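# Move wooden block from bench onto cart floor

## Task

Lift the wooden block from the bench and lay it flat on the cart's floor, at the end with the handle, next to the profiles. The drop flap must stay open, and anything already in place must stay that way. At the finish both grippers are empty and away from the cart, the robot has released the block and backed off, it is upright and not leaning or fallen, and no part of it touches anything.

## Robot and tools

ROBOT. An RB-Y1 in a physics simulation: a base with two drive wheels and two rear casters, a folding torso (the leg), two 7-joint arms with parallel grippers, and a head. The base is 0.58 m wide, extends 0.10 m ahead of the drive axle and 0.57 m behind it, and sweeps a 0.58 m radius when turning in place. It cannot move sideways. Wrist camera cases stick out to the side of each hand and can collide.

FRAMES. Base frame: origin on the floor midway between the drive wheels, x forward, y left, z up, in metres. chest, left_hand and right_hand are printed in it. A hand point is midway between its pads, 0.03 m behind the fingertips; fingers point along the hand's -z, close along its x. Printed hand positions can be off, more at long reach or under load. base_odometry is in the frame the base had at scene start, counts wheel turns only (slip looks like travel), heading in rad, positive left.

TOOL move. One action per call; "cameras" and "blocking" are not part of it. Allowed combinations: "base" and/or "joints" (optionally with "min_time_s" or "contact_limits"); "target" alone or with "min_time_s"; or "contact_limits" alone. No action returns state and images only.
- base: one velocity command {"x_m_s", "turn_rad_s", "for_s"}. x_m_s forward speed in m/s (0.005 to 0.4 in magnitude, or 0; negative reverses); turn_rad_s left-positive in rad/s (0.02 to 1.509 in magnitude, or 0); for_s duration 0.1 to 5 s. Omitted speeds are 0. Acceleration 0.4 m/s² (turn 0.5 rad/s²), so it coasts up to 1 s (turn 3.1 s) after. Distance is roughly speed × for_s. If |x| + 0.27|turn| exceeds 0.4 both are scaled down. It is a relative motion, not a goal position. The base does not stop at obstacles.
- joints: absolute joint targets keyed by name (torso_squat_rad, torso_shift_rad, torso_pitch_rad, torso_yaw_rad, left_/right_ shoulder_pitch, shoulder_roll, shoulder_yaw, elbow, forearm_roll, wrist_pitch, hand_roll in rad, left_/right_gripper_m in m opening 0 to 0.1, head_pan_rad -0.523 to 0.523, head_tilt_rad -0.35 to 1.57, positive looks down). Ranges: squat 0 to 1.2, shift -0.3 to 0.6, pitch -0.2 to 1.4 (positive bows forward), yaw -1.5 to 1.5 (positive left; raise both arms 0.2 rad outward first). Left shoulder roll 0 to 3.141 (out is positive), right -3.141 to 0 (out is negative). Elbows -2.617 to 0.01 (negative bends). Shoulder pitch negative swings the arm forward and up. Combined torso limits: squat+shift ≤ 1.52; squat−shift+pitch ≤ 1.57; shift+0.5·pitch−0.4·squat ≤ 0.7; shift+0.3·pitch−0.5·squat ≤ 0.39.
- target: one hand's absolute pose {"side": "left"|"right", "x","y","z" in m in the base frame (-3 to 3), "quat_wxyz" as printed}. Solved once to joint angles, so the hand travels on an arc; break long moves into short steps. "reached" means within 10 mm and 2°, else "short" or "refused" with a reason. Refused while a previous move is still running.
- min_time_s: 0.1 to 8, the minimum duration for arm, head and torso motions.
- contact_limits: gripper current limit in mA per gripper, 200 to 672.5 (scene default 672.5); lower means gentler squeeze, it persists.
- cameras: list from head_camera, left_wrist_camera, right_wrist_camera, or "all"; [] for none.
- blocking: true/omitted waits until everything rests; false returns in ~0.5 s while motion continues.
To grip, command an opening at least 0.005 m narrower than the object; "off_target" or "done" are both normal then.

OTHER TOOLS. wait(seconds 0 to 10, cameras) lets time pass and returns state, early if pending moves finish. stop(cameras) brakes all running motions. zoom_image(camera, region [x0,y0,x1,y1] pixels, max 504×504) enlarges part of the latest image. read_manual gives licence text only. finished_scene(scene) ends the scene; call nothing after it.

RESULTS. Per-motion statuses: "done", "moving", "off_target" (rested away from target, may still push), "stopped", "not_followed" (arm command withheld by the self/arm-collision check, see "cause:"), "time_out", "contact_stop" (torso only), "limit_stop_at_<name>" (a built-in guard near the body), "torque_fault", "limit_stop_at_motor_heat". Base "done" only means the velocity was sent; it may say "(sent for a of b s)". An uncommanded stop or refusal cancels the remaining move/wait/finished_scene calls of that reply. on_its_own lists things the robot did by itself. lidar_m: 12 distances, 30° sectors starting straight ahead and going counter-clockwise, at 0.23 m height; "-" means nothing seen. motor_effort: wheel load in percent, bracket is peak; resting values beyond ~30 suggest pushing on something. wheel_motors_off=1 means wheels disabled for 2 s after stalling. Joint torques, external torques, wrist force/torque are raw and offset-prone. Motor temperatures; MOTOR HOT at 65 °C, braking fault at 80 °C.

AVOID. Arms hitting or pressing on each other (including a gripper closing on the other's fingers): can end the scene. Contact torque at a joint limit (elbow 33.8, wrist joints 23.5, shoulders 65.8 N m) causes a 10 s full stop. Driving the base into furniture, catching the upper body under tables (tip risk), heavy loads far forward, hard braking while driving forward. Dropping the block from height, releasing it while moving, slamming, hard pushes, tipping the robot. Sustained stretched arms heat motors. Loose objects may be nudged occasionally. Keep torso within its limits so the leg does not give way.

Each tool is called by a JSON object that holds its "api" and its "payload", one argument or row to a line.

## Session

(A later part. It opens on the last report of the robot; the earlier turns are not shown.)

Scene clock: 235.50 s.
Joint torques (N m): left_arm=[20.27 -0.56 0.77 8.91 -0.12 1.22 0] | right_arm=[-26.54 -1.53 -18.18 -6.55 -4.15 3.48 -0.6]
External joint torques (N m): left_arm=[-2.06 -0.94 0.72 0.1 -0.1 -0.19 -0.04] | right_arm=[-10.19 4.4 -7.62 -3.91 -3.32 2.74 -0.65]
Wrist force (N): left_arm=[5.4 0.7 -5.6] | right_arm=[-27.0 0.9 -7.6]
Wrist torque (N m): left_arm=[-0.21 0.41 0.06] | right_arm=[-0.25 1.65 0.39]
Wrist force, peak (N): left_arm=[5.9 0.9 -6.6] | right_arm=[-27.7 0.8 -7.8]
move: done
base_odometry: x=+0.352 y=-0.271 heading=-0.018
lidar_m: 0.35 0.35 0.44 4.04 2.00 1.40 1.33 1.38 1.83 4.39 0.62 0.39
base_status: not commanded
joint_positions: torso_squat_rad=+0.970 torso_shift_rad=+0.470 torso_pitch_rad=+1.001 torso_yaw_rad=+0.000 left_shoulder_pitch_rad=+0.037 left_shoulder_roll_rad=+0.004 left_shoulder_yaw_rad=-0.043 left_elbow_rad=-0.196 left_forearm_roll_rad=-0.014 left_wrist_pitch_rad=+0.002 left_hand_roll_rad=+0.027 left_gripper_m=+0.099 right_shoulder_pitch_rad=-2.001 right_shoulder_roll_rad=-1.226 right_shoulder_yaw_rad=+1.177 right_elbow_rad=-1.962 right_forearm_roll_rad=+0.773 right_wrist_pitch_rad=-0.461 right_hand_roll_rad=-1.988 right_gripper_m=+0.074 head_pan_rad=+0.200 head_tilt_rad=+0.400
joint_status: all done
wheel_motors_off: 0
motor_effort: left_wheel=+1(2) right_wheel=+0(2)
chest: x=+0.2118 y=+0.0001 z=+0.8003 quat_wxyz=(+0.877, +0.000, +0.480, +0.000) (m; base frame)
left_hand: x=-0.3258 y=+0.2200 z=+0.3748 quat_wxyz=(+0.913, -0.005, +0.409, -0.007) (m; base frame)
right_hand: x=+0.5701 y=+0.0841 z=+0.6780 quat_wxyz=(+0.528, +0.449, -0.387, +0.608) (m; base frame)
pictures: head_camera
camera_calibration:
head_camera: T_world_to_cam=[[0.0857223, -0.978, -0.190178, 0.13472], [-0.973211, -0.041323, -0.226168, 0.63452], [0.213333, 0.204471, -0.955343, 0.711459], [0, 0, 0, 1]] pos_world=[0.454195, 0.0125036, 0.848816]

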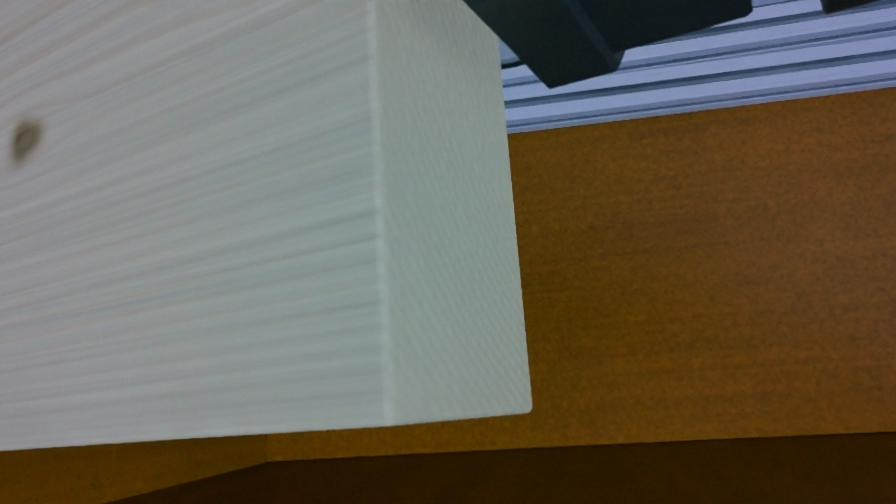

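{"api": "move", "payload": {
  "target": {"side":"right","x":0.572,"y":0.083,"z":0.53,"quat_wxyz":[0.5263,0.4493,-0.3885,0.6087]},
  "min_time_s": 3,
  "cameras": ["head_camera"]
}}

{"api": "move", "payload": {
  "target": {"side":"right","x":0.572,"y":0.083,"z":0.44,"quat_wxyz":[0.5263,0.4493,-0.3885,0.6087]},
  "min_time_s": 3,
  "cameras": ["head_camera"]
}}

Scene clock: 240.40 s.
Joint torques (N m): left_arm=[20.63 -0.14 0.85 8.95 -0.11 1.22 -0.04] | right_arm=[-22.88 0.43 -18.53 -12.24 -5.37 -1.05 -0.25]
External joint torques (N m): left_arm=[-1.7 -0.53 0.8 0.14 -0.09 -0.2 -0.08] | right_arm=[-7.01 6.23 -9.46 -7.07 -4.38 -0.9 -0.3]
Wrist force (N): left_arm=[6.5 1.4 -5.8] | right_arm=[-27.1 1.0 -7.9]
Wrist torque (N m): left_arm=[-0.25 0.59 0.05] | right_arm=[-0.30 1.59 0.16]
Wrist force, peak (N): left_arm=[6.3 0.3 -6.5] | right_arm=[-28.0 0.5 -7.8]
move: done
base_odometry: x=+0.352 y=-0.271 heading=-0.018
lidar_m: 0.35 0.35 0.45 4.05 1.99 1.40 1.32 1.38 1.82 4.38 0.61 0.39
base_status: not commanded
joint_positions: torso_squat_rad=+0.970 torso_shift_rad=+0.470 torso_pitch_rad=+1.001 torso_yaw_rad=+0.000 left_shoulder_pitch_rad=+0.037 left_shoulder_roll_rad=+0.004 left_shoulder_yaw_rad=-0.043 left_elbow_rad=-0.196 left_forearm_roll_rad=-0.014 left_wrist_pitch_rad=+0.002 left_hand_roll_rad=+0.027 left_gripper_m=+0.099 right_shoulder_pitch_rad=-1.669 right_shoulder_roll_rad=-0.988 right_shoulder_yaw_rad=+1.135 right_elbow_rad=-1.601 right_forearm_roll_rad=+0.688 right_wrist_pitch_rad=-0.561 right_hand_roll_rad=-1.490 right_gripper_m=+0.074 head_pan_rad=+0.200 head_tilt_rad=+0.400
joint_status: all done
wheel_motors_off: 0
motor_effort: left_wheel=+0(1) right_wheel=-1(3)
chest: x=+0.2118 y=+0.0001 z=+0.8003 quat_wxyz=(+0.877, +0.000, +0.480, +0.000) (m; base frame)
left_hand: x=-0.3258 y=+0.2200 z=+0.3748 quat_wxyz=(+0.913, -0.005, +0.409, -0.007) (m; base frame)
right_hand: x=+0.5718 y=+0.0816 z=+0.5280 quat_wxyz=(+0.529, +0.447, -0.387, +0.609) (m; base frame)
right_hand_status: reached (checked arc, planned for 3.0 s): 2 mm and 0.4 deg off.
pictures: head_camera
camera_calibration:
head_camera: T_world_to_cam=[[0.0857223, -0.978, -0.190178, 0.13472], [-0.973211, -0.041323, -0.226168, 0.63452], [0.213333, 0.204471, -0.955343, 0.711459], [0, 0, 0, 1]] pos_world=[0.454195, 0.0125036, 0.848816]

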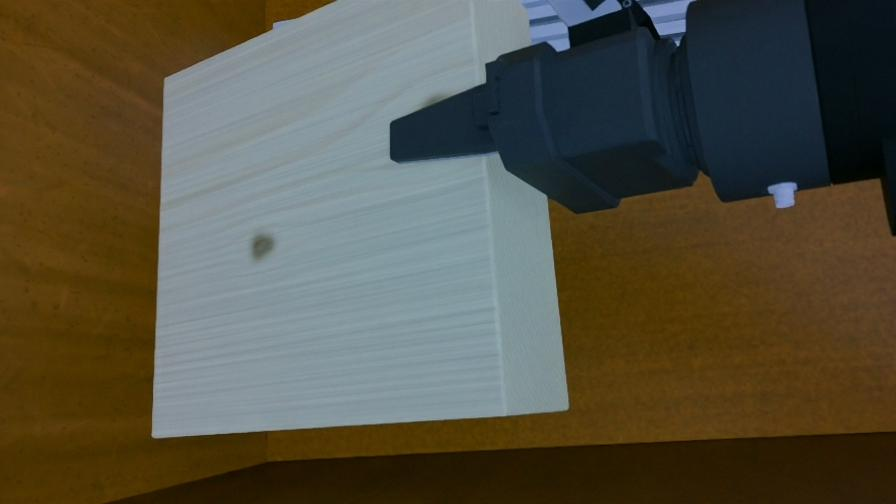

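Scene clock: 246.53 s.
Joint torques (N m): left_arm=[20.53 -0.75 0.85 8.74 -0.06 1.27 0.1] | right_arm=[10.54 37.15 -10.79 -12.79 -5.52 -2.97 -0.18]
External joint torques (N m): left_arm=[-1.62 -0.97 0.81 0.01 -0.04 -0.13 0.06] | right_arm=[26.7 42.5 -3.31 -7.64 -4.4 -2.35 -0.22]
Wrist force (N): left_arm=[5.4 1.8 -6.2] | right_arm=[-26.3 1.9 -9.2]
Wrist torque (N m): left_arm=[-0.32 0.46 0.04] | right_arm=[-0.19 1.52 0.16]
Wrist force, peak (N): left_arm=[6.1 0.6 -7.0] | right_arm=[-30.5 -0.4 -9.3]
move: short
base_odometry: x=+0.352 y=-0.271 heading=-0.017
lidar_m: 0.31 0.32 0.39 4.05 2.00 1.41 1.32 1.37 1.82 4.38 0.60 0.35
base_status: not commanded
joint_positions: torso_squat_rad=+0.971 torso_shift_rad=+0.466 torso_pitch_rad=+0.991 torso_yaw_rad=-0.003 left_shoulder_pitch_rad=+0.037 left_shoulder_roll_rad=+0.004 left_shoulder_yaw_rad=-0.043 left_elbow_rad=-0.196 left_forearm_roll_rad=-0.014 left_wrist_pitch_rad=+0.002 left_hand_roll_rad=+0.027 left_gripper_m=+0.099 right_shoulder_pitch_rad=-1.581 right_shoulder_roll_rad=-0.803 right_shoulder_yaw_rad=+1.096 right_elbow_rad=-1.206 right_forearm_roll_rad=+0.622 right_wrist_pitch_rad=-0.723 right_hand_roll_rad=-1.188 right_gripper_m=+0.074 head_pan_rad=+0.200 head_tilt_rad=+0.400
joint_status: right_shoulder_pitch_rad time_out (moved +0.089 of +0.107); right_shoulder_roll_rad time_out (moved +0.186 of +0.217); the others done
wheel_motors_off: 0
on_its_own: right_shoulder_roll_rad is held at -0.792, not at your -0.771, since a time_out
motor_effort: left_wheel=+5(14) right_wheel=-5(45)
chest: x=+0.2084 y=+0.0013 z=+0.8033 quat_wxyz=(+0.880, -0.002, +0.475, -0.001) (m; base frame)
left_hand: x=-0.3248 y=+0.2193 z=+0.3713 quat_wxyz=(+0.915, -0.007, +0.404, -0.009) (m; base frame)
right_hand: x=+0.5873 y=+0.0696 z=+0.4472 quat_wxyz=(+0.531, +0.425, -0.393, +0.619) (m; base frame)
right_hand_status: short (checked arc, planned for 3.0 s): time_out, 22 mm and 3.2 deg off.
pictures: head_camera
camera_calibration:
head_camera: T_world_to_cam=[[0.0875304, -0.97889, -0.184695, 0.132067], [-0.970853, -0.0423002, -0.235913, 0.639263], [0.22312, 0.199961, -0.954061, 0.711682], [0, 0, 0, 1]] pos_world=[0.45028, 0.0140111, 0.854191]

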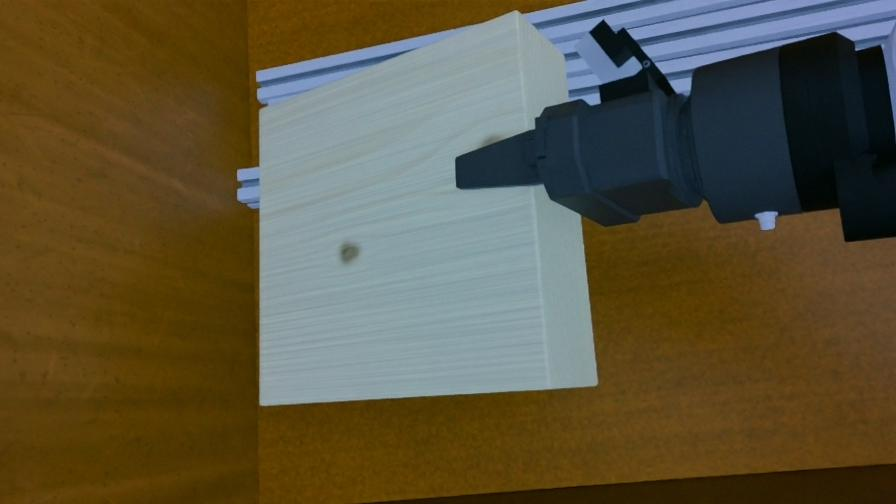

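{"api": "move", "payload": {
  "target": {"side":"right","x":0.54,"y":-0.05,"z":0.72,"quat_wxyz":[0.5263,0.4493,-0.3885,0.6087]},
  "min_time_s": 3
}}

{"api": "move", "payload": {
  "target": {"side":"right","x":0.54,"y":-0.13,"z":0.74,"quat_wxyz":[0.569,0.420,-0.420,0.569]},
  "min_time_s": 1.5
}}

{"api": "move", "payload": {
  "base": {"turn_rad_s":0.1,"for_s":1.45},
  "joints": {"head_tilt_rad":0.5},
  "cameras": ["head_camera"]
}}

Scene clock: 257.80 s.
Joint torques (N m): left_arm=[20.59 -0.51 0.78 8.8 -0.1 1.28 0] | right_arm=[-18.61 -10.1 -16.59 -4.28 -6.2 0.05 -0.53]
External joint torques (N m): left_arm=[-1.73 -0.9 0.73 0 -0.08 -0.13 -0.04] | right_arm=[-8.16 1.09 -7.14 -3.01 -4.99 0.04 -0.58]
Wrist force (N): left_arm=[5.9 0.7 -5.7] | right_arm=[-26.8 0.5 -6.8]
Wrist torque (N m): left_arm=[-0.20 0.49 0.07] | right_arm=[-0.25 1.66 0.35]
Wrist force, peak (N): left_arm=[6.2 1.0 -7.0] | right_arm=[-29.6 1.3 -8.0]
move: done
base_odometry: x=+0.352 y=-0.271 heading=-0.017
lidar_m: 0.32 0.32 0.39 4.05 2.00 1.40 1.33 1.37 1.82 4.39 0.60 0.37
base_status: not commanded
joint_positions: torso_squat_rad=+0.970 torso_shift_rad=+0.470 torso_pitch_rad=+1.001 torso_yaw_rad=+0.000 left_shoulder_pitch_rad=+0.037 left_shoulder_roll_rad=+0.004 left_shoulder_yaw_rad=-0.043 left_elbow_rad=-0.196 left_forearm_roll_rad=-0.014 left_wrist_pitch_rad=+0.002 left_hand_roll_rad=+0.027 left_gripper_m=+0.099 right_shoulder_pitch_rad=-1.573 right_shoulder_roll_rad=-1.718 right_shoulder_yaw_rad=+0.791 right_elbow_rad=-2.156 right_forearm_roll_rad=+0.332 right_wrist_pitch_rad=-0.698 right_hand_roll_rad=-1.591 right_gripper_m=+0.074 head_pan_rad=+0.200 head_tilt_rad=+0.400
joint_status: all done
wheel_motors_off: 0
motor_effort: left_wheel=+2(16) right_wheel=-3(6)
chest: x=+0.2118 y=+0.0001 z=+0.8003 quat_wxyz=(+0.877, +0.000, +0.480, +0.000) (m; base frame)
left_hand: x=-0.3258 y=+0.2200 z=+0.3747 quat_wxyz=(+0.913, -0.005, +0.409, -0.008) (m; base frame)
right_hand: x=+0.5425 y=-0.0513 z=+0.7120 quat_wxyz=(+0.528, +0.453, -0.386, +0.605) (m; base frame)
right_hand_status: reached (checked arc, planned for 3.0 s): 9 mm and 0.7 deg off.
pictures: none

Scene clock: 259.63 s.
Joint torques (N m): left_arm=[20.63 -0.33 0.65 8.83 -0.19 1.35 0.04] | right_arm=[-12 -12.63 -11.81 -0.85 -6.02 -4.07 -0.23]
External joint torques (N m): left_arm=[-1.7 -0.72 0.6 0.03 -0.17 -0.06 0] | right_arm=[-5.02 0.07 -3.71 -1.68 -4.85 -3.25 -0.28]
Wrist force (N): left_arm=[5.6 1.2 -5.5] | right_arm=[-26.9 0.7 -7.8]
Wrist torque (N m): left_arm=[-0.26 0.44 0.06] | right_arm=[-0.26 1.64 0.21]
Wrist force, peak (N): left_arm=[6.4 0.9 -6.2] | right_arm=[-28.4 0.4 -8.1]
move: done
base_odometry: x=+0.352 y=-0.271 heading=-0.018
lidar_m: 0.32 0.32 0.40 4.04 2.00 1.41 1.32 1.38 1.82 4.37 0.60 0.37
base_status: not commanded
joint_positions: torso_squat_rad=+0.970 torso_shift_rad=+0.470 torso_pitch_rad=+1.001 torso_yaw_rad=+0.000 left_shoulder_pitch_rad=+0.037 left_shoulder_roll_rad=+0.004 left_shoulder_yaw_rad=-0.043 left_elbow_rad=-0.196 left_forearm_roll_rad=-0.014 left_wrist_pitch_rad=+0.002 left_hand_roll_rad=+0.027 left_gripper_m=+0.099 right_shoulder_pitch_rad=-1.507 right_shoulder_roll_rad=-2.161 right_shoulder_yaw_rad=+0.920 right_elbow_rad=-2.214 right_forearm_roll_rad=-0.206 right_wrist_pitch_rad=-0.817 right_hand_roll_rad=-1.093 right_gripper_m=+0.074 head_pan_rad=+0.200 head_tilt_rad=+0.400
joint_status: all done
wheel_motors_off: 0
motor_effort: left_wheel=+3(3) right_wheel=-3(5)
chest: x=+0.2118 y=+0.0001 z=+0.8003 quat_wxyz=(+0.877, +0.000, +0.480, +0.000) (m; base frame)
left_hand: x=-0.3258 y=+0.2200 z=+0.3748 quat_wxyz=(+0.913, -0.005, +0.409, -0.007) (m; base frame)
right_hand: x=+0.5402 y=-0.1304 z=+0.7391 quat_wxyz=(+0.570, +0.419, -0.419, +0.569) (m; base frame)
right_hand_status: reached (checked arc, planned for 1.5 s): 1 mm and 0.2 deg off.
pictures: none

Scene clock: 261.67 s.
Joint torques (N m): left_arm=[20.53 -0.62 0.95 8.65 -0.03 1.27 0.07] | right_arm=[-12.8 -12.63 -11.92 -0.72 -6.16 -4.16 -0.21]
External joint torques (N m): left_arm=[-1.8 -1.02 0.9 -0.15 -0.02 -0.15 0.03] | right_arm=[-5.82 0.07 -3.83 -1.56 -4.98 -3.31 -0.26]
Wrist force (N): left_arm=[5.7 1.2 -6.2] | right_arm=[-26.7 1.1 -7.6]
Wrist torque (N m): left_arm=[-0.24 0.44 0.03] | right_arm=[-0.26 1.61 0.18]
Wrist force, peak (N): left_arm=[5.8 0.6 -6.8] | right_arm=[-27.5 1.0 -7.8]
move: done
base_odometry: x=+0.352 y=-0.271 heading=+0.128
lidar_m: 0.31 0.33 1.00 3.86 1.72 1.34 1.32 1.44 2.11 3.59 0.51 0.34
base_status: done (sent for 1.47 of 1.47 s)
joint_positions: torso_squat_rad=+0.970 torso_shift_rad=+0.470 torso_pitch_rad=+1.001 torso_yaw_rad=+0.000 left_shoulder_pitch_rad=+0.037 left_shoulder_roll_rad=+0.004 left_shoulder_yaw_rad=-0.043 left_elbow_rad=-0.196 left_forearm_roll_rad=-0.014 left_wrist_pitch_rad=+0.002 left_hand_roll_rad=+0.027 left_gripper_m=+0.099 right_shoulder_pitch_rad=-1.507 right_shoulder_roll_rad=-2.161 right_shoulder_yaw_rad=+0.920 right_elbow_rad=-2.214 right_forearm_roll_rad=-0.206 right_wrist_pitch_rad=-0.817 right_hand_roll_rad=-1.093 right_gripper_m=+0.074 head_pan_rad=+0.200 head_tilt_rad=+0.500
joint_status: all done
wheel_motors_off: 0
motor_effort: left_wheel=-12(30) right_wheel=+7(28)
chest: x=+0.2118 y=+0.0001 z=+0.8003 quat_wxyz=(+0.877, +0.000, +0.480, +0.000) (m; base frame)
left_hand: x=-0.3258 y=+0.2200 z=+0.3748 quat_wxyz=(+0.913, -0.005, +0.409, -0.007) (m; base frame)
right_hand: x=+0.5402 y=-0.1305 z=+0.7391 quat_wxyz=(+0.570, +0.420, -0.419, +0.569) (m; base frame)
pictures: head_camera
camera_calibration:
head_camera: T_world_to_cam=[[0.0835263, -0.97862, -0.187952, 0.133526], [-0.989798, -0.0596273, -0.129404, 0.554932], [0.11543, 0.196843, -0.973616, 0.766055], [0, 0, 0, 1]] pos_world=[0.449692, 0.0129682, 0.842751]

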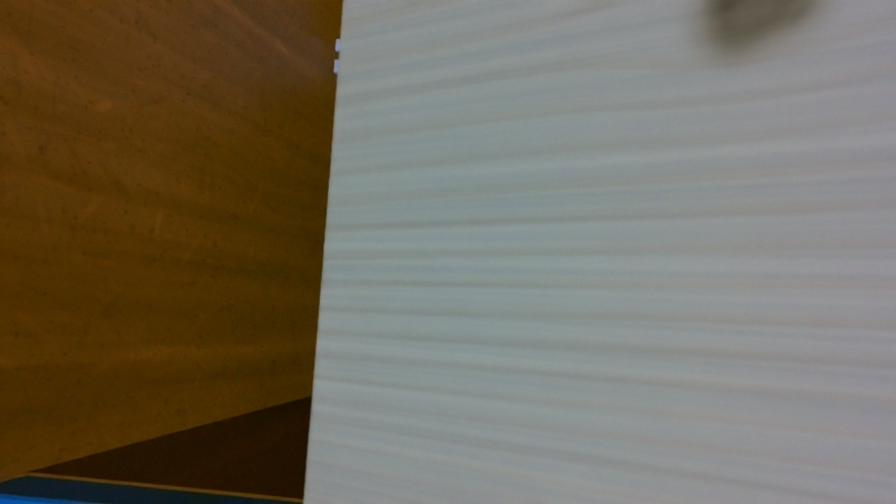

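{"api": "move", "payload": {
  "base": {"x_m_s":0.05,"for_s":1.1}
}}

{"api": "move", "payload": {
  "target": {"side":"right","x":0.47,"y":-0.26,"z":0.74,"quat_wxyz":[0.569,0.420,-0.420,0.569]},
  "min_time_s": 2,
  "cameras": ["head_camera"]
}}

Scene clock: 264.83 s.
Joint torques (N m): left_arm=[20.6 -0.48 0.84 8.94 -0.03 1.27 0.03] | right_arm=[-12.62 -12.48 -12.15 -0.66 -5.99 -4.01 -0.26]
External joint torques (N m): left_arm=[-1.73 -0.87 0.78 0.13 -0.01 -0.15 -0.01] | right_arm=[-5.64 0.21 -4.05 -1.49 -4.82 -3.19 -0.31]
Wrist force (N): left_arm=[5.8 1.6 -5.0] | right_arm=[-26.3 1.6 -7.8]
Wrist torque (N m): left_arm=[-0.33 0.47 0.08] | right_arm=[-0.23 1.60 0.18]
Wrist force, peak (N): left_arm=[6.2 1.4 -6.4] | right_arm=[-28.5 -0.8 -8.0]
move: done
base_odometry: x=+0.407 y=-0.264 heading=+0.128
lidar_m: 0.27 0.27 0.38 4.01 1.80 1.41 1.38 1.50 2.20 3.43 0.41 0.28
base_status: done (sent for 1.1 of 1.1 s)
joint_positions: torso_squat_rad=+0.970 torso_shift_rad=+0.470 torso_pitch_rad=+1.001 torso_yaw_rad=+0.000 left_shoulder_pitch_rad=+0.037 left_shoulder_roll_rad=+0.004 left_shoulder_yaw_rad=-0.043 left_elbow_rad=-0.196 left_forearm_roll_rad=-0.014 left_wrist_pitch_rad=+0.002 left_hand_roll_rad=+0.027 left_gripper_m=+0.099 right_shoulder_pitch_rad=-1.507 right_shoulder_roll_rad=-2.161 right_shoulder_yaw_rad=+0.920 right_elbow_rad=-2.214 right_forearm_roll_rad=-0.207 right_wrist_pitch_rad=-0.817 right_hand_roll_rad=-1.093 right_gripper_m=+0.074 head_pan_rad=+0.200 head_tilt_rad=+0.500
joint_status: not commanded
wheel_motors_off: 0
motor_effort: left_wheel=-6(17) right_wheel=+5(42)
chest: x=+0.2119 y=+0.0000 z=+0.8002 quat_wxyz=(+0.877, +0.000, +0.480, +0.000) (m; base frame)
left_hand: x=-0.3258 y=+0.2200 z=+0.3748 quat_wxyz=(+0.913, -0.005, +0.409, -0.007) (m; base frame)
right_hand: x=+0.5402 y=-0.1305 z=+0.7390 quat_wxyz=(+0.570, +0.420, -0.419, +0.569) (m; base frame)
pictures: none

Scene clock: 267.17 s.
Joint torques (N m): left_arm=[20.57 -0.76 1.21 8.7 -0.04 1.23 0.01] | right_arm=[-4.83 -16.41 -6.95 -0.26 -5.64 -6.87 -0.32]
External joint torques (N m): left_arm=[-1.76 -1.15 1.16 -0.11 -0.02 -0.19 -0.03] | right_arm=[-2.45 -2.07 -1.51 -2.37 -4.47 -5.44 -0.37]
Wrist force (N): left_arm=[5.3 1.3 -6.2] | right_arm=[-26.8 1.0 -8.1]
Wrist torque (N m): left_arm=[-0.28 0.39 0.04] | right_arm=[-0.38 1.65 0.17]
Wrist force, peak (N): left_arm=[6.3 0.7 -6.8] | right_arm=[-27.7 0.2 -8.7]
move: done
base_odometry: x=+0.407 y=-0.264 heading=+0.128
lidar_m: 0.26 0.27 0.37 4.01 1.80 1.40 1.38 1.49 2.19 3.42 0.40 0.28
base_status: not commanded
joint_positions: torso_squat_rad=+0.970 torso_shift_rad=+0.470 torso_pitch_rad=+1.001 torso_yaw_rad=+0.000 left_shoulder_pitch_rad=+0.037 left_shoulder_roll_rad=+0.004 left_shoulder_yaw_rad=-0.043 left_elbow_rad=-0.196 left_forearm_roll_rad=-0.014 left_wrist_pitch_rad=+0.002 left_hand_roll_rad=+0.027 left_gripper_m=+0.099 right_shoulder_pitch_rad=-1.470 right_shoulder_roll_rad=-2.482 right_shoulder_yaw_rad=+1.359 right_elbow_rad=-2.073 right_forearm_roll_rad=-0.272 right_wrist_pitch_rad=-1.352 right_hand_roll_rad=-0.686 right_gripper_m=+0.074 head_pan_rad=+0.200 head_tilt_rad=+0.500
joint_status: all done
wheel_motors_off: 0
motor_effort: left_wheel=-5(6) right_wheel=+7(8)
chest: x=+0.2119 y=+0.0000 z=+0.8002 quat_wxyz=(+0.877, +0.000, +0.480, +0.000) (m; base frame)
left_hand: x=-0.3258 y=+0.2200 z=+0.3748 quat_wxyz=(+0.913, -0.005, +0.409, -0.007) (m; base frame)
right_hand: x=+0.4700 y=-0.2602 z=+0.7393 quat_wxyz=(+0.570, +0.419, -0.419, +0.569) (m; base frame)
right_hand_status: reached (checked arc, planned for 2.0 s): 1 mm and 0.1 deg off.
pictures: head_camera
camera_calibration:
head_camera: T_world_to_cam=[[0.0835207, -0.978599, -0.188066, 0.133624], [-0.989821, -0.0596466, -0.129213, 0.554783], [0.11523, 0.196943, -0.97362, 0.766147], [0, 0, 0, 1]] pos_world=[0.449693, 0.0129679, 0.842751]

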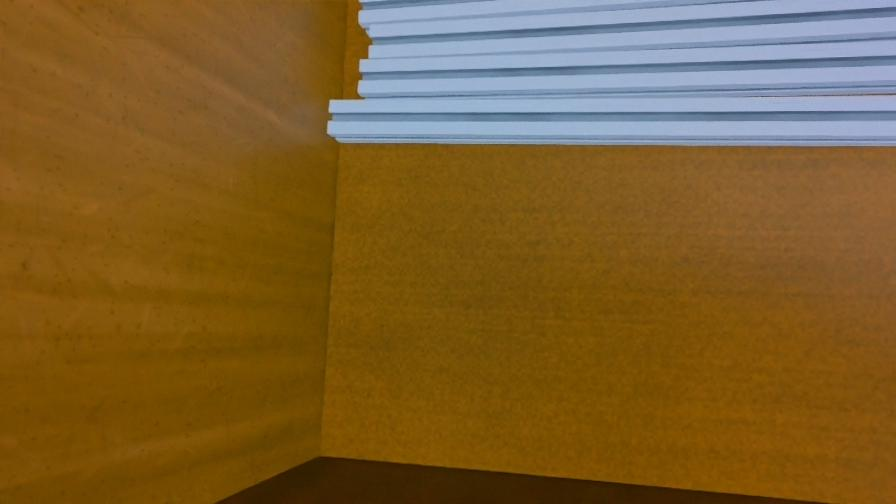

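{"api": "move", "payload": {
  "target": {"side":"right","x":0.502,"y":0.015,"z":0.68,"quat_wxyz":[0.559,0.4273,-0.4127,0.579]},
  "min_time_s": 3
}}

{"api": "move", "payload": {
  "target": {"side":"right","x":0.502,"y":0.015,"z":0.5,"quat_wxyz":[0.559,0.4273,-0.4127,0.579]},
  "min_time_s": 3
}}

{"api": "move", "payload": {
  "target": {"side":"right","x":0.502,"y":0.015,"z":0.44,"quat_wxyz":[0.559,0.4273,-0.4127,0.579]},
  "min_time_s": 2,
  "cameras": ["head_camera"]
}}

Scene clock: 277.03 s.
Joint torques (N m): left_arm=[20.66 -0.46 0.5 8.87 -0.07 1.35 -0.04] | right_arm=[-18.92 -3.1 -13.82 -7.9 -1.64 -1.82 -0.5]
External joint torques (N m): left_arm=[-1.67 -0.85 0.45 0.07 -0.05 -0.07 -0.08] | right_arm=[-8.22 3.37 -5.47 -4.96 -1.39 -1.42 -0.55]
Wrist force (N): left_arm=[5.5 0.5 -6.2] | right_arm=[-26.9 1.5 -7.5]
Wrist torque (N m): left_arm=[-0.16 0.43 0.08] | right_arm=[-0.28 1.66 0.37]
Wrist force, peak (N): left_arm=[6.2 1.7 -6.3] | right_arm=[-27.6 -1.5 -8.8]
move: done
base_odometry: x=+0.407 y=-0.264 heading=+0.128
lidar_m: 0.27 0.27 0.37 4.01 1.79 1.41 1.38 1.50 2.20 3.43 0.42 0.28
base_status: not commanded
joint_positions: torso_squat_rad=+0.970 torso_shift_rad=+0.470 torso_pitch_rad=+1.001 torso_yaw_rad=+0.000 left_shoulder_pitch_rad=+0.037 left_shoulder_roll_rad=+0.004 left_shoulder_yaw_rad=-0.043 left_elbow_rad=-0.196 left_forearm_roll_rad=-0.014 left_wrist_pitch_rad=+0.002 left_hand_roll_rad=+0.027 left_gripper_m=+0.099 right_shoulder_pitch_rad=-2.040 right_shoulder_roll_rad=-1.617 right_shoulder_yaw_rad=+1.448 right_elbow_rad=-2.404 right_forearm_roll_rad=+0.173 right_wrist_pitch_rad=-0.157 right_hand_roll_rad=-1.354 right_gripper_m=+0.074 head_pan_rad=+0.200 head_tilt_rad=+0.500
joint_status: all done
wheel_motors_off: 0
motor_effort: left_wheel=-6(7) right_wheel=+7(9)
chest: x=+0.2119 y=+0.0000 z=+0.8002 quat_wxyz=(+0.877, +0.000, +0.480, +0.000) (m; base frame)
left_hand: x=-0.3258 y=+0.2200 z=+0.3748 quat_wxyz=(+0.913, -0.005, +0.409, -0.007) (m; base frame)
right_hand: x=+0.5027 y=+0.0140 z=+0.6786 quat_wxyz=(+0.559, +0.428, -0.416, +0.575) (m; base frame)
right_hand_status: reached (checked arc, planned for 3.0 s): 2 mm and 0.6 deg off.
pictures: none

Scene clock: 280.37 s.
Joint torques (N m): left_arm=[20.65 -0.53 0.6 8.71 -0.02 1.2 -0.02] | right_arm=[-16.08 -2.08 -15.11 -14.26 -2.77 -5.79 -0.24]
External joint torques (N m): left_arm=[-1.68 -0.92 0.54 -0.09 0 -0.22 -0.06] | right_arm=[-5.33 6 -7.68 -8.48 -2.42 -4.6 -0.28]
Wrist force (N): left_arm=[5.4 1.0 -6.6] | right_arm=[-27.7 1.4 -7.9]
Wrist torque (N m): left_arm=[-0.22 0.40 0.03] | right_arm=[-0.31 1.54 0.15]
Wrist force, peak (N): left_arm=[6.2 1.6 -6.4] | right_arm=[-27.6 0.1 -9.0]
move: done
base_odometry: x=+0.407 y=-0.264 heading=+0.128
lidar_m: 0.26 0.27 0.38 4.01 1.80 1.41 1.37 1.49 2.21 3.43 0.42 0.28
base_status: not commanded
joint_positions: torso_squat_rad=+0.970 torso_shift_rad=+0.470 torso_pitch_rad=+1.001 torso_yaw_rad=+0.000 left_shoulder_pitch_rad=+0.037 left_shoulder_roll_rad=+0.004 left_shoulder_yaw_rad=-0.043 left_elbow_rad=-0.196 left_forearm_roll_rad=-0.014 left_wrist_pitch_rad=+0.002 left_hand_roll_rad=+0.027 left_gripper_m=+0.099 right_shoulder_pitch_rad=-1.480 right_shoulder_roll_rad=-1.243 right_shoulder_yaw_rad=+1.288 right_elbow_rad=-1.904 right_forearm_roll_rad=+0.167 right_wrist_pitch_rad=-0.328 right_hand_roll_rad=-0.869 right_gripper_m=+0.074 head_pan_rad=+0.200 head_tilt_rad=+0.500
joint_status: all done
wheel_motors_off: 0
motor_effort: left_wheel=-5(6) right_wheel=+7(9)
chest: x=+0.2119 y=+0.0000 z=+0.8002 quat_wxyz=(+0.877, +0.000, +0.480, +0.000) (m; base frame)
left_hand: x=-0.3258 y=+0.2200 z=+0.3748 quat_wxyz=(+0.913, -0.005, +0.409, -0.007) (m; base frame)
right_hand: x=+0.5022 y=+0.0134 z=+0.4981 quat_wxyz=(+0.561, +0.425, -0.411, +0.579) (m; base frame)
right_hand_status: reached (checked arc, planned for 3.0 s): 2 mm and 0.4 deg off.
pictures: none

Scene clock: 282.70 s.
Joint torques (N m): left_arm=[20.31 -0.49 0.86 8.95 -0.05 1.15 0.04] | right_arm=[-15.6 -0.87 -14.46 -14.62 -3.08 -6.4 -0.15]
External joint torques (N m): left_arm=[-2.02 -0.88 0.81 0.14 -0.04 -0.27 0] | right_arm=[-4.99 6.62 -7.73 -8.87 -2.65 -5.06 -0.19]
Wrist force (N): left_arm=[6.0 0.5 -5.8] | right_arm=[-27.0 1.5 -8.8]
Wrist torque (N m): left_arm=[-0.19 0.49 0.10] | right_arm=[-0.31 1.62 0.20]
Wrist force, peak (N): left_arm=[6.3 1.0 -6.5] | right_arm=[-28.0 0.7 -8.4]
move: done
base_odometry: x=+0.407 y=-0.264 heading=+0.128
lidar_m: 0.26 0.27 0.38 4.02 1.79 1.41 1.37 1.49 2.20 3.43 0.41 0.28
base_status: not commanded
joint_positions: torso_squat_rad=+0.970 torso_shift_rad=+0.470 torso_pitch_rad=+1.001 torso_yaw_rad=+0.000 left_shoulder_pitch_rad=+0.037 left_shoulder_roll_rad=+0.004 left_shoulder_yaw_rad=-0.043 left_elbow_rad=-0.196 left_forearm_roll_rad=-0.014 left_wrist_pitch_rad=+0.002 left_hand_roll_rad=+0.027 left_gripper_m=+0.099 right_shoulder_pitch_rad=-1.401 right_shoulder_roll_rad=-1.096 right_shoulder_yaw_rad=+1.273 right_elbow_rad=-1.655 right_forearm_roll_rad=+0.165 right_wrist_pitch_rad=-0.443 right_hand_roll_rad=-0.758 right_gripper_m=+0.074 head_pan_rad=+0.200 head_tilt_rad=+0.500
joint_status: all done
wheel_motors_off: 0
motor_effort: left_wheel=-6(6) right_wheel=+6(9)
chest: x=+0.2119 y=+0.0000 z=+0.8002 quat_wxyz=(+0.877, +0.000, +0.480, +0.000) (m; base frame)
left_hand: x=-0.3258 y=+0.2200 z=+0.3748 quat_wxyz=(+0.913, -0.005, +0.409, -0.007) (m; base frame)
right_hand: x=+0.5016 y=+0.0131 z=+0.4385 quat_wxyz=(+0.562, +0.424, -0.410, +0.580) (m; base frame)
right_hand_status: reached (checked arc, planned for 2.0 s): 2 mm and 0.6 deg off.
pictures: head_camera
camera_calibration:
head_camera: T_world_to_cam=[[0.0835207, -0.978599, -0.188066, 0.133624], [-0.989821, -0.0596466, -0.129213, 0.554783], [0.11523, 0.196943, -0.97362, 0.766147], [0, 0, 0, 1]] pos_world=[0.449693, 0.0129679, 0.842751]

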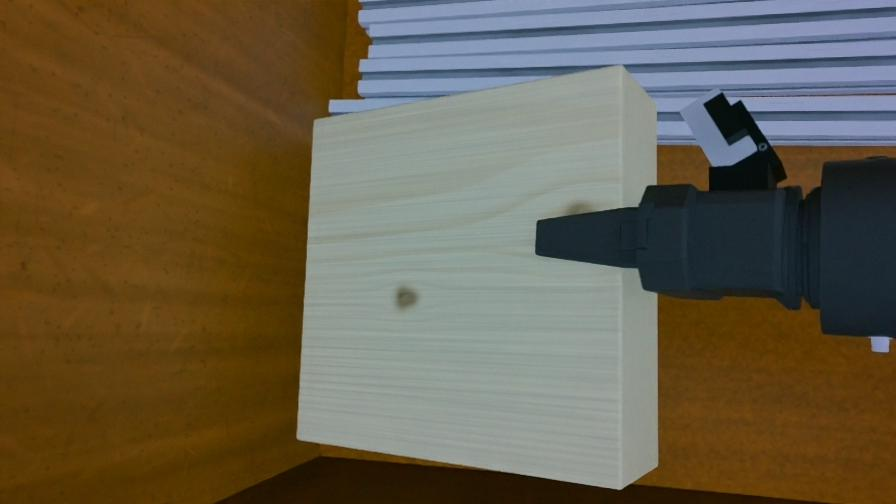

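{"api": "move", "payload": {
  "target": {"side":"right","x":0.496,"y":0.013,"z":0.4,"quat_wxyz":[0.559,0.4273,-0.4127,0.579]},
  "min_time_s": 2
}}

{"api": "move", "payload": {
  "target": {"side":"right","x":0.496,"y":0.013,"z":0.378,"quat_wxyz":[0.559,0.4273,-0.4127,0.579]},
  "min_time_s": 2,
  "cameras": ["head_camera"]
}}

Scene clock: 286.50 s.
Joint torques (N m): left_arm=[20.69 -0.46 0.75 8.95 -0.09 1.26 0.02] | right_arm=[-14.94 -0.32 -12.86 -14.45 -3.37 -6.96 -0.04]
External joint torques (N m): left_arm=[-1.64 -0.85 0.7 0.15 -0.07 -0.16 -0.02] | right_arm=[-4.68 6.59 -6.85 -8.91 -2.88 -5.53 -0.09]
Wrist force (N): left_arm=[6.5 1.0 -6.3] | right_arm=[-26.8 1.3 -7.9]
Wrist torque (N m): left_arm=[-0.24 0.50 0.08] | right_arm=[-0.33 1.63 0.18]
Wrist force, peak (N): left_arm=[6.5 1.0 -6.3] | right_arm=[-28.1 1.0 -8.8]
move: done
base_odometry: x=+0.407 y=-0.264 heading=+0.128
lidar_m: 0.26 0.28 0.37 4.01 1.79 1.41 1.38 1.49 2.19 3.45 0.41 0.29
base_status: not commanded
joint_positions: torso_squat_rad=+0.970 torso_shift_rad=+0.470 torso_pitch_rad=+1.001 torso_yaw_rad=+0.000 left_shoulder_pitch_rad=+0.037 left_shoulder_roll_rad=+0.004 left_shoulder_yaw_rad=-0.043 left_elbow_rad=-0.196 left_forearm_roll_rad=-0.014 left_wrist_pitch_rad=+0.002 left_hand_roll_rad=+0.027 left_gripper_m=+0.099 right_shoulder_pitch_rad=-1.351 right_shoulder_roll_rad=-0.990 right_shoulder_yaw_rad=+1.262 right_elbow_rad=-1.465 right_forearm_roll_rad=+0.162 right_wrist_pitch_rad=-0.541 right_hand_roll_rad=-0.677 right_gripper_m=+0.074 head_pan_rad=+0.200 head_tilt_rad=+0.500
joint_status: all done
wheel_motors_off: 0
motor_effort: left_wheel=-6(6) right_wheel=+6(9)
chest: x=+0.2119 y=+0.0000 z=+0.8002 quat_wxyz=(+0.877, +0.000, +0.480, +0.000) (m; base frame)
left_hand: x=-0.3258 y=+0.2200 z=+0.3748 quat_wxyz=(+0.913, -0.005, +0.409, -0.007) (m; base frame)
right_hand: x=+0.4957 y=+0.0112 z=+0.3983 quat_wxyz=(+0.561, +0.425, -0.411, +0.580) (m; base frame)
right_hand_status: reached (checked arc, planned for 2.0 s): 3 mm and 0.4 deg off.
pictures: none

Scene clock: 288.83 s.
Joint torques (N m): left_arm=[20.74 -0.52 0.62 8.86 -0.12 1.24 -0.05] | right_arm=[-3.94 -1.34 0 -2.23 3.05 2.27 1.21]
External joint torques (N m): left_arm=[-1.57 -0.91 0.57 0.06 -0.1 -0.17 -0.09] | right_arm=[6.46 5.11 5.66 3.04 3.59 3.74 1.16]
Wrist force (N): left_arm=[5.2 0.5 -5.7] | right_arm=[3.3 -6.9 16.8]
Wrist torque (N m): left_arm=[-0.20 0.40 0.06] | right_arm=[-0.80 -4.10 -1.19]
Wrist force, peak (N): left_arm=[6.6 1.1 -6.1] | right_arm=[-27.4 1.1 -8.1]
move: done
base_odometry: x=+0.407 y=-0.264 heading=+0.128
lidar_m: 0.26 0.28 0.37 4.01 1.81 1.41 1.37 1.50 2.19 3.42 0.43 0.29
base_status: not commanded
joint_positions: torso_squat_rad=+0.970 torso_shift_rad=+0.470 torso_pitch_rad=+0.999 torso_yaw_rad=+0.000 left_shoulder_pitch_rad=+0.037 left_shoulder_roll_rad=+0.004 left_shoulder_yaw_rad=-0.043 left_elbow_rad=-0.196 left_forearm_roll_rad=-0.014 left_wrist_pitch_rad=+0.002 left_hand_roll_rad=+0.027 left_gripper_m=+0.099 right_shoulder_pitch_rad=-1.344 right_shoulder_roll_rad=-0.920 right_shoulder_yaw_rad=+1.256 right_elbow_rad=-1.335 right_forearm_roll_rad=+0.160 right_wrist_pitch_rad=-0.612 right_hand_roll_rad=-0.643 right_gripper_m=+0.074 head_pan_rad=+0.200 head_tilt_rad=+0.500
joint_status: all done
wheel_motors_off: 0
motor_effort: left_wheel=-8(8) right_wheel=+11(13)
chest: x=+0.2114 y=+0.0000 z=+0.8007 quat_wxyz=(+0.878, +0.000, +0.479, +0.000) (m; base frame)
left_hand: x=-0.3256 y=+0.2201 z=+0.3744 quat_wxyz=(+0.913, -0.004, +0.408, -0.008) (m; base frame)
right_hand: x=+0.4974 y=+0.0129 z=+0.3800 quat_wxyz=(+0.558, +0.426, -0.414, +0.579) (m; base frame)
right_hand_status: reached (checked arc, planned for 2.0 s): 2 mm and 0.2 deg off.
pictures: head_camera
camera_calibration:
head_camera: T_world_to_cam=[[0.0835178, -0.978615, -0.18798, 0.133648], [-0.989646, -0.0593562, -0.130684, 0.555541], [0.116732, 0.196948, -0.97344, 0.766172], [0, 0, 0, 1]] pos_world=[0.449189, 0.0128687, 0.843546]

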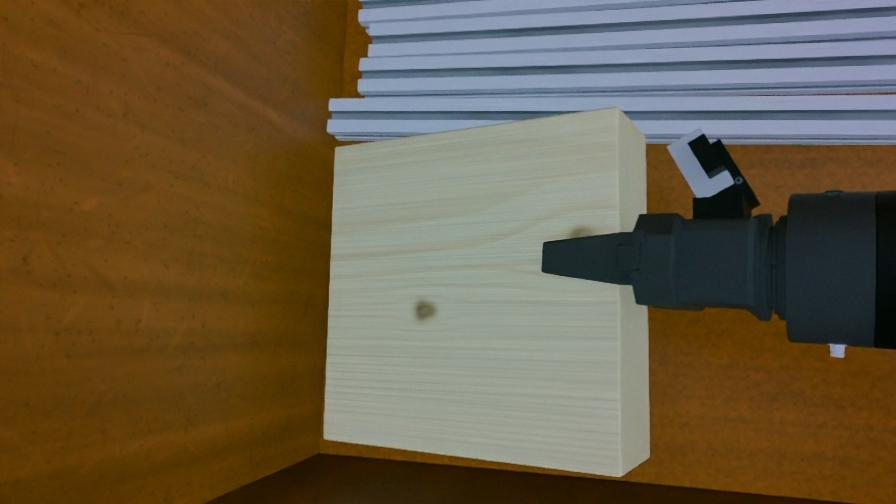

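{"api": "move", "payload": {
  "target": {"side":"right","x":0.496,"y":0.005,"z":0.362,"quat_wxyz":[0.5334,0.461,-0.4451,0.5525]},
  "min_time_s": 2,
  "cameras": ["head_camera"]
}}

Scene clock: 293.03 s.
Joint torques (N m): left_arm=[20.57 -0.5 0.93 8.83 -0.16 1.26 0.07] | right_arm=[-10.25 -0.5 -10.2 -7.22 -3.77 -3.68 -0.72]
External joint torques (N m): left_arm=[-1.75 -0.88 0.88 0.03 -0.14 -0.16 0.03] | right_arm=[-0.26 5.47 -5.57 -2.74 -3.1 -2.06 -0.77]
Wrist force (N): left_arm=[5.2 1.2 -6.7] | right_arm=[-18.6 4.5 -2.1]
Wrist torque (N m): left_arm=[-0.24 0.40 0.04] | right_arm=[0.54 -0.16 0.81]
Wrist force, peak (N): left_arm=[6.0 1.5 -6.6] | right_arm=[-24.6 -0.2 -5.9]
move: done
base_odometry: x=+0.407 y=-0.264 heading=+0.128
lidar_m: 0.25 0.26 0.35 4.00 1.81 1.41 1.38 1.51 2.21 3.42 0.42 0.28
base_status: not commanded
joint_positions: torso_squat_rad=+0.970 torso_shift_rad=+0.470 torso_pitch_rad=+1.000 torso_yaw_rad=+0.000 left_shoulder_pitch_rad=+0.037 left_shoulder_roll_rad=+0.004 left_shoulder_yaw_rad=-0.043 left_elbow_rad=-0.196 left_forearm_roll_rad=-0.014 left_wrist_pitch_rad=+0.002 left_hand_roll_rad=+0.027 left_gripper_m=+0.099 right_shoulder_pitch_rad=-1.302 right_shoulder_roll_rad=-0.794 right_shoulder_yaw_rad=+1.204 right_elbow_rad=-1.048 right_forearm_roll_rad=+0.126 right_wrist_pitch_rad=-0.877 right_hand_roll_rad=-0.543 right_gripper_m=+0.075 head_pan_rad=+0.200 head_tilt_rad=+0.500
joint_status: all done
wheel_motors_off: 0
motor_effort: left_wheel=-4(9) right_wheel=-2(12)
chest: x=+0.2117 y=+0.0001 z=+0.8004 quat_wxyz=(+0.878, +0.000, +0.480, +0.000) (m; base frame)
left_hand: x=-0.3257 y=+0.2199 z=+0.3746 quat_wxyz=(+0.913, -0.005, +0.408, -0.007) (m; base frame)
right_hand: x=+0.4952 y=+0.0041 z=+0.3614 quat_wxyz=(+0.537, +0.457, -0.442, +0.554) (m; base frame)
right_hand_status: reached (checked arc, planned for 2.0 s): 1 mm and 0.8 deg off.
pictures: head_camera
camera_calibration:
head_camera: T_world_to_cam=[[0.0838371, -0.978609, -0.187874, 0.133589], [-0.989713, -0.0598404, -0.129951, 0.555211], [0.115929, 0.196836, -0.973558, 0.766057], [0, 0, 0, 1]] pos_world=[0.449492, 0.0131676, 0.843049]

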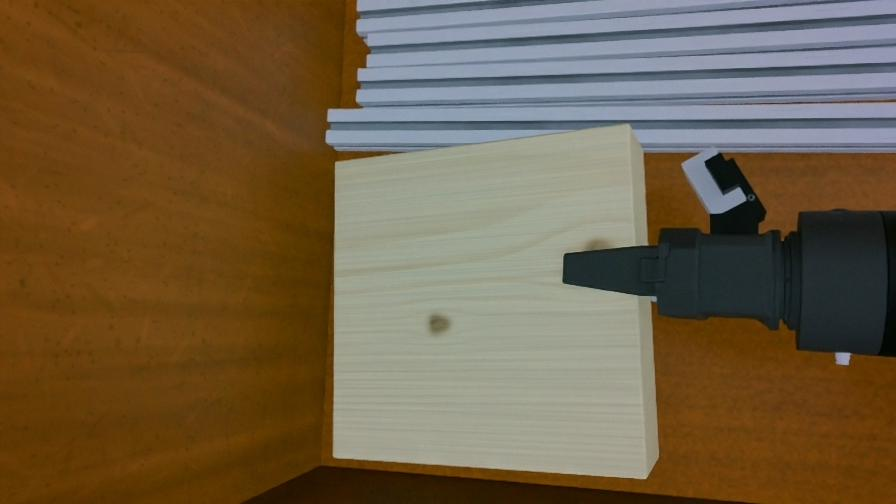

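{"api": "move", "payload": {
  "joints": {"right_gripper_m":0.082}
}}

{"api": "move", "payload": {
  "joints": {"right_gripper_m":0.09}
}}

{"api": "move", "payload": {
  "joints": {"right_gripper_m":0.1},
  "cameras": ["head_camera","right_wrist_camera"]
}}

Scene clock: 294.57 s.
Joint torques (N m): left_arm=[20.88 -0.28 0.79 8.9 -0.08 1.23 0.06] | right_arm=[-10.25 -1.67 -8.26 -7.43 -2.02 -3.52 -0.37]
External joint torques (N m): left_arm=[-1.44 -0.67 0.74 0.1 -0.06 -0.18 0.02] | right_arm=[-0.25 4.29 -3.64 -2.95 -1.35 -1.9 -0.42]
Wrist force (N): left_arm=[5.5 1.0 -6.1] | right_arm=[-16.4 1.7 -3.5]
Wrist torque (N m): left_arm=[-0.25 0.42 0.08] | right_arm=[-0.22 -0.53 -0.07]
Wrist force, peak (N): left_arm=[6.5 0.9 -6.3] | right_arm=[-19.2 5.2 -2.4]
move: done
base_odometry: x=+0.407 y=-0.264 heading=+0.128
lidar_m: 0.25 0.27 0.36 4.01 1.81 1.40 1.37 1.50 2.19 3.42 0.40 0.28
base_status: not commanded
joint_positions: torso_squat_rad=+0.970 torso_shift_rad=+0.470 torso_pitch_rad=+1.000 torso_yaw_rad=+0.000 left_shoulder_pitch_rad=+0.037 left_shoulder_roll_rad=+0.004 left_shoulder_yaw_rad=-0.043 left_elbow_rad=-0.196 left_forearm_roll_rad=-0.014 left_wrist_pitch_rad=+0.002 left_hand_roll_rad=+0.027 left_gripper_m=+0.099 right_shoulder_pitch_rad=-1.302 right_shoulder_roll_rad=-0.794 right_shoulder_yaw_rad=+1.204 right_elbow_rad=-1.048 right_forearm_roll_rad=+0.126 right_wrist_pitch_rad=-0.877 right_hand_roll_rad=-0.543 right_gripper_m=+0.082 head_pan_rad=+0.200 head_tilt_rad=+0.500
joint_status: all done
wheel_motors_off: 0
motor_effort: left_wheel=-3(4) right_wheel=-1(3)
chest: x=+0.2117 y=+0.0001 z=+0.8004 quat_wxyz=(+0.878, +0.000, +0.480, +0.000) (m; base frame)
left_hand: x=-0.3257 y=+0.2200 z=+0.3746 quat_wxyz=(+0.913, -0.005, +0.408, -0.007) (m; base frame)
right_hand: x=+0.4954 y=+0.0042 z=+0.3615 quat_wxyz=(+0.537, +0.457, -0.443, +0.554) (m; base frame)
pictures: none

Scene clock: 295.10 s.
Joint torques (N m): left_arm=[20.56 -0.48 0.79 8.69 -0.08 1.23 -0.02] | right_arm=[-10.28 -2.29 -7.7 -7.61 -1.9 -3.52 -0.28]
External joint torques (N m): left_arm=[-1.76 -0.87 0.74 -0.11 -0.06 -0.19 -0.06] | right_arm=[-0.27 3.66 -3.07 -3.13 -1.24 -1.9 -0.33]
Wrist force (N): left_arm=[5.8 1.2 -6.0] | right_arm=[-16.0 0.8 -5.0]
Wrist torque (N m): left_arm=[-0.27 0.48 0.10] | right_arm=[-0.21 -0.68 -0.07]
Wrist force, peak (N): left_arm=[6.4 1.5 -6.3] | right_arm=[-17.4 1.6 -5.5]
move: done
base_odometry: x=+0.407 y=-0.264 heading=+0.128
lidar_m: 0.25 0.27 0.35 3.99 1.80 1.40 1.37 1.49 2.19 3.42 0.40 0.28
base_status: not commanded
joint_positions: torso_squat_rad=+0.970 torso_shift_rad=+0.470 torso_pitch_rad=+1.000 torso_yaw_rad=+0.000 left_shoulder_pitch_rad=+0.037 left_shoulder_roll_rad=+0.004 left_shoulder_yaw_rad=-0.043 left_elbow_rad=-0.196 left_forearm_roll_rad=-0.014 left_wrist_pitch_rad=+0.002 left_hand_roll_rad=+0.027 left_gripper_m=+0.099 right_shoulder_pitch_rad=-1.302 right_shoulder_roll_rad=-0.794 right_shoulder_yaw_rad=+1.204 right_elbow_rad=-1.048 right_forearm_roll_rad=+0.126 right_wrist_pitch_rad=-0.877 right_hand_roll_rad=-0.543 right_gripper_m=+0.090 head_pan_rad=+0.200 head_tilt_rad=+0.500
joint_status: all done
wheel_motors_off: 0
motor_effort: left_wheel=-3(4) right_wheel=-2(2)
chest: x=+0.2117 y=+0.0001 z=+0.8004 quat_wxyz=(+0.878, +0.000, +0.480, +0.000) (m; base frame)
left_hand: x=-0.3257 y=+0.2200 z=+0.3746 quat_wxyz=(+0.913, -0.005, +0.408, -0.007) (m; base frame)
right_hand: x=+0.4954 y=+0.0043 z=+0.3616 quat_wxyz=(+0.537, +0.457, -0.443, +0.554) (m; base frame)
pictures: none

Scene clock: 295.67 s.
Joint torques (N m): left_arm=[20.54 -0.33 0.48 8.83 -0.12 1.28 0.07] | right_arm=[-10.53 -2.93 -7.78 -7.32 -1.71 -3.37 -0.43]
External joint torques (N m): left_arm=[-1.78 -0.72 0.43 0.03 -0.1 -0.13 0.03] | right_arm=[-0.53 3.02 -3.15 -2.83 -1.04 -1.75 -0.48]
Wrist force (N): left_arm=[6.5 1.4 -5.8] | right_arm=[-15.9 0.8 -6.5]
Wrist torque (N m): left_arm=[-0.30 0.58 0.05] | right_arm=[-0.23 -0.75 -0.07]
Wrist force, peak (N): left_arm=[6.5 1.4 -5.8] | right_arm=[-17.0 1.7 -6.8]
move: done
base_odometry: x=+0.407 y=-0.264 heading=+0.128
lidar_m: 0.26 0.27 0.36 3.99 1.80 1.41 1.38 1.49 2.20 3.44 0.40 0.27
base_status: not commanded
joint_positions: torso_squat_rad=+0.970 torso_shift_rad=+0.470 torso_pitch_rad=+1.000 torso_yaw_rad=+0.000 left_shoulder_pitch_rad=+0.037 left_shoulder_roll_rad=+0.004 left_shoulder_yaw_rad=-0.043 left_elbow_rad=-0.196 left_forearm_roll_rad=-0.014 left_wrist_pitch_rad=+0.002 left_hand_roll_rad=+0.027 left_gripper_m=+0.099 right_shoulder_pitch_rad=-1.302 right_shoulder_roll_rad=-0.793 right_shoulder_yaw_rad=+1.204 right_elbow_rad=-1.048 right_forearm_roll_rad=+0.126 right_wrist_pitch_rad=-0.877 right_hand_roll_rad=-0.543 right_gripper_m=+0.099 head_pan_rad=+0.200 head_tilt_rad=+0.500
joint_status: all done
wheel_motors_off: 0
motor_effort: left_wheel=-3(4) right_wheel=-2(2)
chest: x=+0.2117 y=+0.0001 z=+0.8004 quat_wxyz=(+0.878, +0.000, +0.480, +0.000) (m; base frame)
left_hand: x=-0.3257 y=+0.2200 z=+0.3746 quat_wxyz=(+0.913, -0.005, +0.408, -0.007) (m; base frame)
right_hand: x=+0.4954 y=+0.0044 z=+0.3616 quat_wxyz=(+0.537, +0.457, -0.443, +0.554) (m; base frame)
pictures: head_camera, right_wrist_camera
camera_calibration:
head_camera: T_world_to_cam=[[0.0837405, -0.978615, -0.187885, 0.133544], [-0.989721, -0.0597453, -0.129931, 0.55519], [0.115927, 0.196834, -0.973559, 0.766077], [0, 0, 0, 1]] pos_world=[0.449492, 0.0130679, 0.843049]
right_wrist_camera: T_world_to_cam=[[0.033738, -0.163667, -0.985939, 0.339338], [-0.845388, -0.530862, 0.0591951, 0.426855], [-0.533086, 0.831504, -0.156272, 0.389093], [0, 0, 0, 1]] pos_world=[0.556829, -0.0413926, 0.370103]

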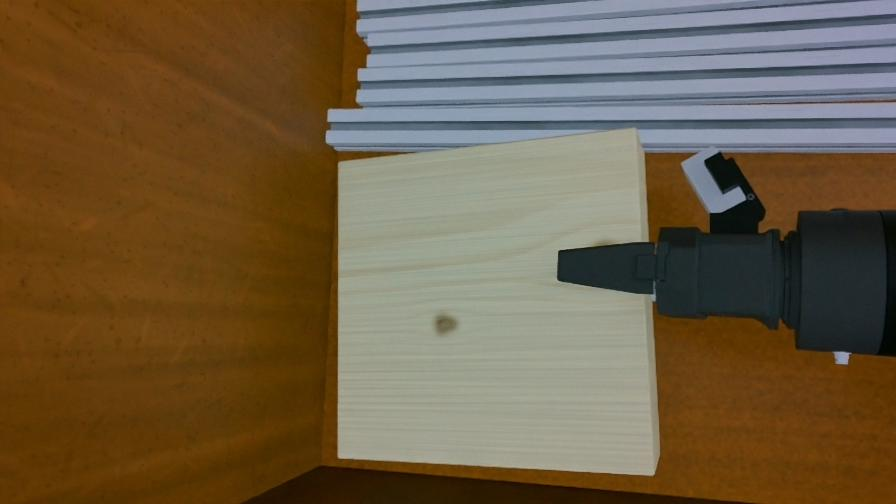

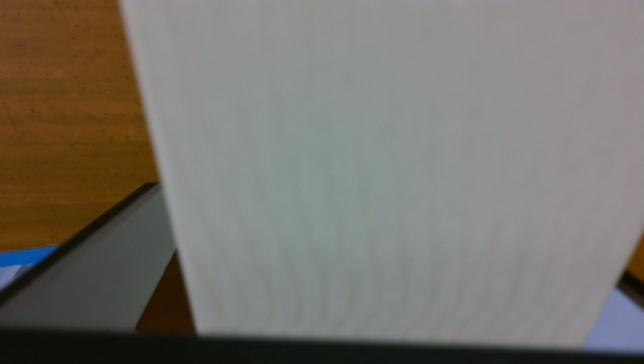

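{"api": "move", "payload": {
  "target": {"side":"right","x":0.497,"y":-0.03,"z":0.36,"quat_wxyz":[0.5334,0.461,-0.4451,0.5525]},
  "min_time_s": 2
}}

{"api": "move", "payload": {
  "target": {"side":"right","x":0.499,"y":-0.1,"z":0.36,"quat_wxyz":[0.5334,0.461,-0.4451,0.5525]},
  "min_time_s": 2.5,
  "cameras": ["head_camera","right_wrist_camera"]
}}

Scene clock: 299.40 s.
Joint torques (N m): left_arm=[20.68 -0.44 0.71 8.67 -0.12 1.27 -0.02] | right_arm=[-6.09 -9.3 -8.01 -4.98 -2.33 -3.69 0.27]
External joint torques (N m): left_arm=[-1.64 -0.83 0.66 -0.13 -0.1 -0.14 -0.06] | right_arm=[3.48 -2.03 -3.55 -1.21 -1.61 -2.05 0.22]
Wrist force (N): left_arm=[6.1 0.9 -6.1] | right_arm=[-15.8 2.5 -6.0]
Wrist torque (N m): left_arm=[-0.21 0.48 0.08] | right_arm=[-0.27 -0.40 -0.22]
Wrist force, peak (N): left_arm=[5.9 1.3 -7.0] | right_arm=[-17.0 2.4 -6.4]
move: done
base_odometry: x=+0.407 y=-0.264 heading=+0.128
lidar_m: 0.26 0.27 0.36 4.01 1.79 1.40 1.38 1.50 2.20 3.44 0.40 0.27
base_status: not commanded
joint_positions: torso_squat_rad=+0.970 torso_shift_rad=+0.470 torso_pitch_rad=+1.000 torso_yaw_rad=+0.000 left_shoulder_pitch_rad=+0.037 left_shoulder_roll_rad=+0.004 left_shoulder_yaw_rad=-0.043 left_elbow_rad=-0.196 left_forearm_roll_rad=-0.014 left_wrist_pitch_rad=+0.002 left_hand_roll_rad=+0.027 left_gripper_m=+0.099 right_shoulder_pitch_rad=-1.285 right_shoulder_roll_rad=-0.830 right_shoulder_yaw_rad=+1.195 right_elbow_rad=-0.986 right_forearm_roll_rad=+0.116 right_wrist_pitch_rad=-0.990 right_hand_roll_rad=-0.525 right_gripper_m=+0.099 head_pan_rad=+0.200 head_tilt_rad=+0.500
joint_status: all done
wheel_motors_off: 0
motor_effort: left_wheel=-3(4) right_wheel=+0(2)
chest: x=+0.2117 y=+0.0001 z=+0.8004 quat_wxyz=(+0.878, +0.000, +0.480, +0.000) (m; base frame)
left_hand: x=-0.3257 y=+0.2199 z=+0.3746 quat_wxyz=(+0.913, -0.005, +0.408, -0.007) (m; base frame)
right_hand: x=+0.4969 y=-0.0296 z=+0.3599 quat_wxyz=(+0.533, +0.461, -0.445, +0.553) (m; base frame)
right_hand_status: reached (checked arc, planned for 2.0 s): 0 mm and 0.1 deg off.
pictures: none

Scene clock: 302.23 s.
Joint torques (N m): left_arm=[20.67 -0.59 0.74 8.77 -0.07 1.19 0.02] | right_arm=[-7.04 -12.01 -6.29 -1.5 -1.27 -1.95 0.31]
External joint torques (N m): left_arm=[-1.64 -0.98 0.69 -0.03 -0.05 -0.22 -0.02] | right_arm=[1.59 -2.05 -2.14 0.8 -0.47 -0.28 0.26]
Wrist force (N): left_arm=[5.8 1.1 -5.5] | right_arm=[-6.8 1.5 0.1]
Wrist torque (N m): left_arm=[-0.25 0.50 0.05] | right_arm=[-0.26 -0.36 -0.22]
Wrist force, peak (N): left_arm=[5.6 1.2 -7.1] | right_arm=[-16.9 1.5 -6.5]
move: done
base_odometry: x=+0.407 y=-0.264 heading=+0.128
lidar_m: 0.25 0.27 0.35 3.99 1.78 1.41 1.38 1.49 2.20 3.43 0.41 0.27
base_status: not commanded
joint_positions: torso_squat_rad=+0.970 torso_shift_rad=+0.470 torso_pitch_rad=+1.000 torso_yaw_rad=+0.000 left_shoulder_pitch_rad=+0.037 left_shoulder_roll_rad=+0.004 left_shoulder_yaw_rad=-0.043 left_elbow_rad=-0.196 left_forearm_roll_rad=-0.014 left_wrist_pitch_rad=+0.002 left_hand_roll_rad=+0.027 left_gripper_m=+0.099 right_shoulder_pitch_rad=-1.252 right_shoulder_roll_rad=-0.909 right_shoulder_yaw_rad=+1.184 right_elbow_rad=-0.873 right_forearm_roll_rad=+0.098 right_wrist_pitch_rad=-1.184 right_hand_roll_rad=-0.500 right_gripper_m=+0.099 head_pan_rad=+0.200 head_tilt_rad=+0.500
joint_status: all done
wheel_motors_off: 0
motor_effort: left_wheel=-3(5) right_wheel=+1(4)
chest: x=+0.2116 y=+0.0001 z=+0.8004 quat_wxyz=(+0.878, +0.000, +0.479, +0.000) (m; base frame)
left_hand: x=-0.3257 y=+0.2200 z=+0.3746 quat_wxyz=(+0.913, -0.005, +0.408, -0.007) (m; base frame)
right_hand: x=+0.4988 y=-0.0997 z=+0.3602 quat_wxyz=(+0.534, +0.460, -0.445, +0.553) (m; base frame)
right_hand_status: reached (checked arc, planned for 2.5 s): 0 mm and 0.1 deg off.
pictures: head_camera, right_wrist_camera
camera_calibration:
head_camera: T_world_to_cam=[[0.0836731, -0.978598, -0.188001, 0.133699], [-0.989715, -0.0596435, -0.130029, 0.555182], [0.116033, 0.196947, -0.973524, 0.766107], [0, 0, 0, 1]] pos_world=[0.449391, 0.0130679, 0.843148]
right_wrist_camera: T_world_to_cam=[[0.0345802, -0.153151, -0.987598, 0.322035], [-0.843268, -0.534832, 0.0534119, 0.375176], [-0.536379, 0.830963, -0.147642, 0.475741], [0, 0, 0, 1]] pos_world=[0.560416, -0.145347, 0.368241]

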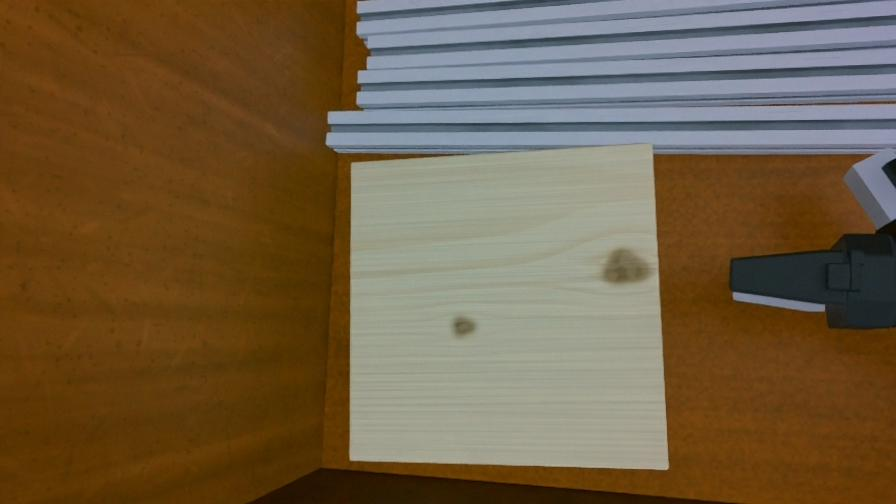

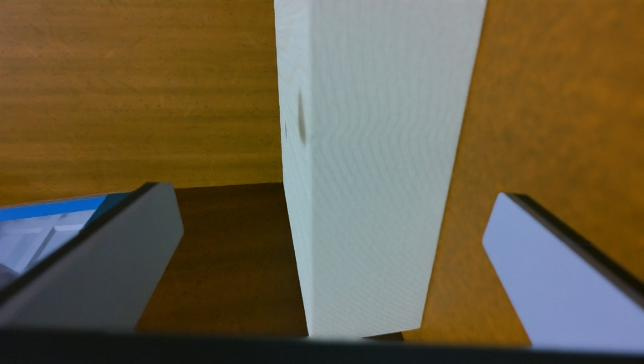

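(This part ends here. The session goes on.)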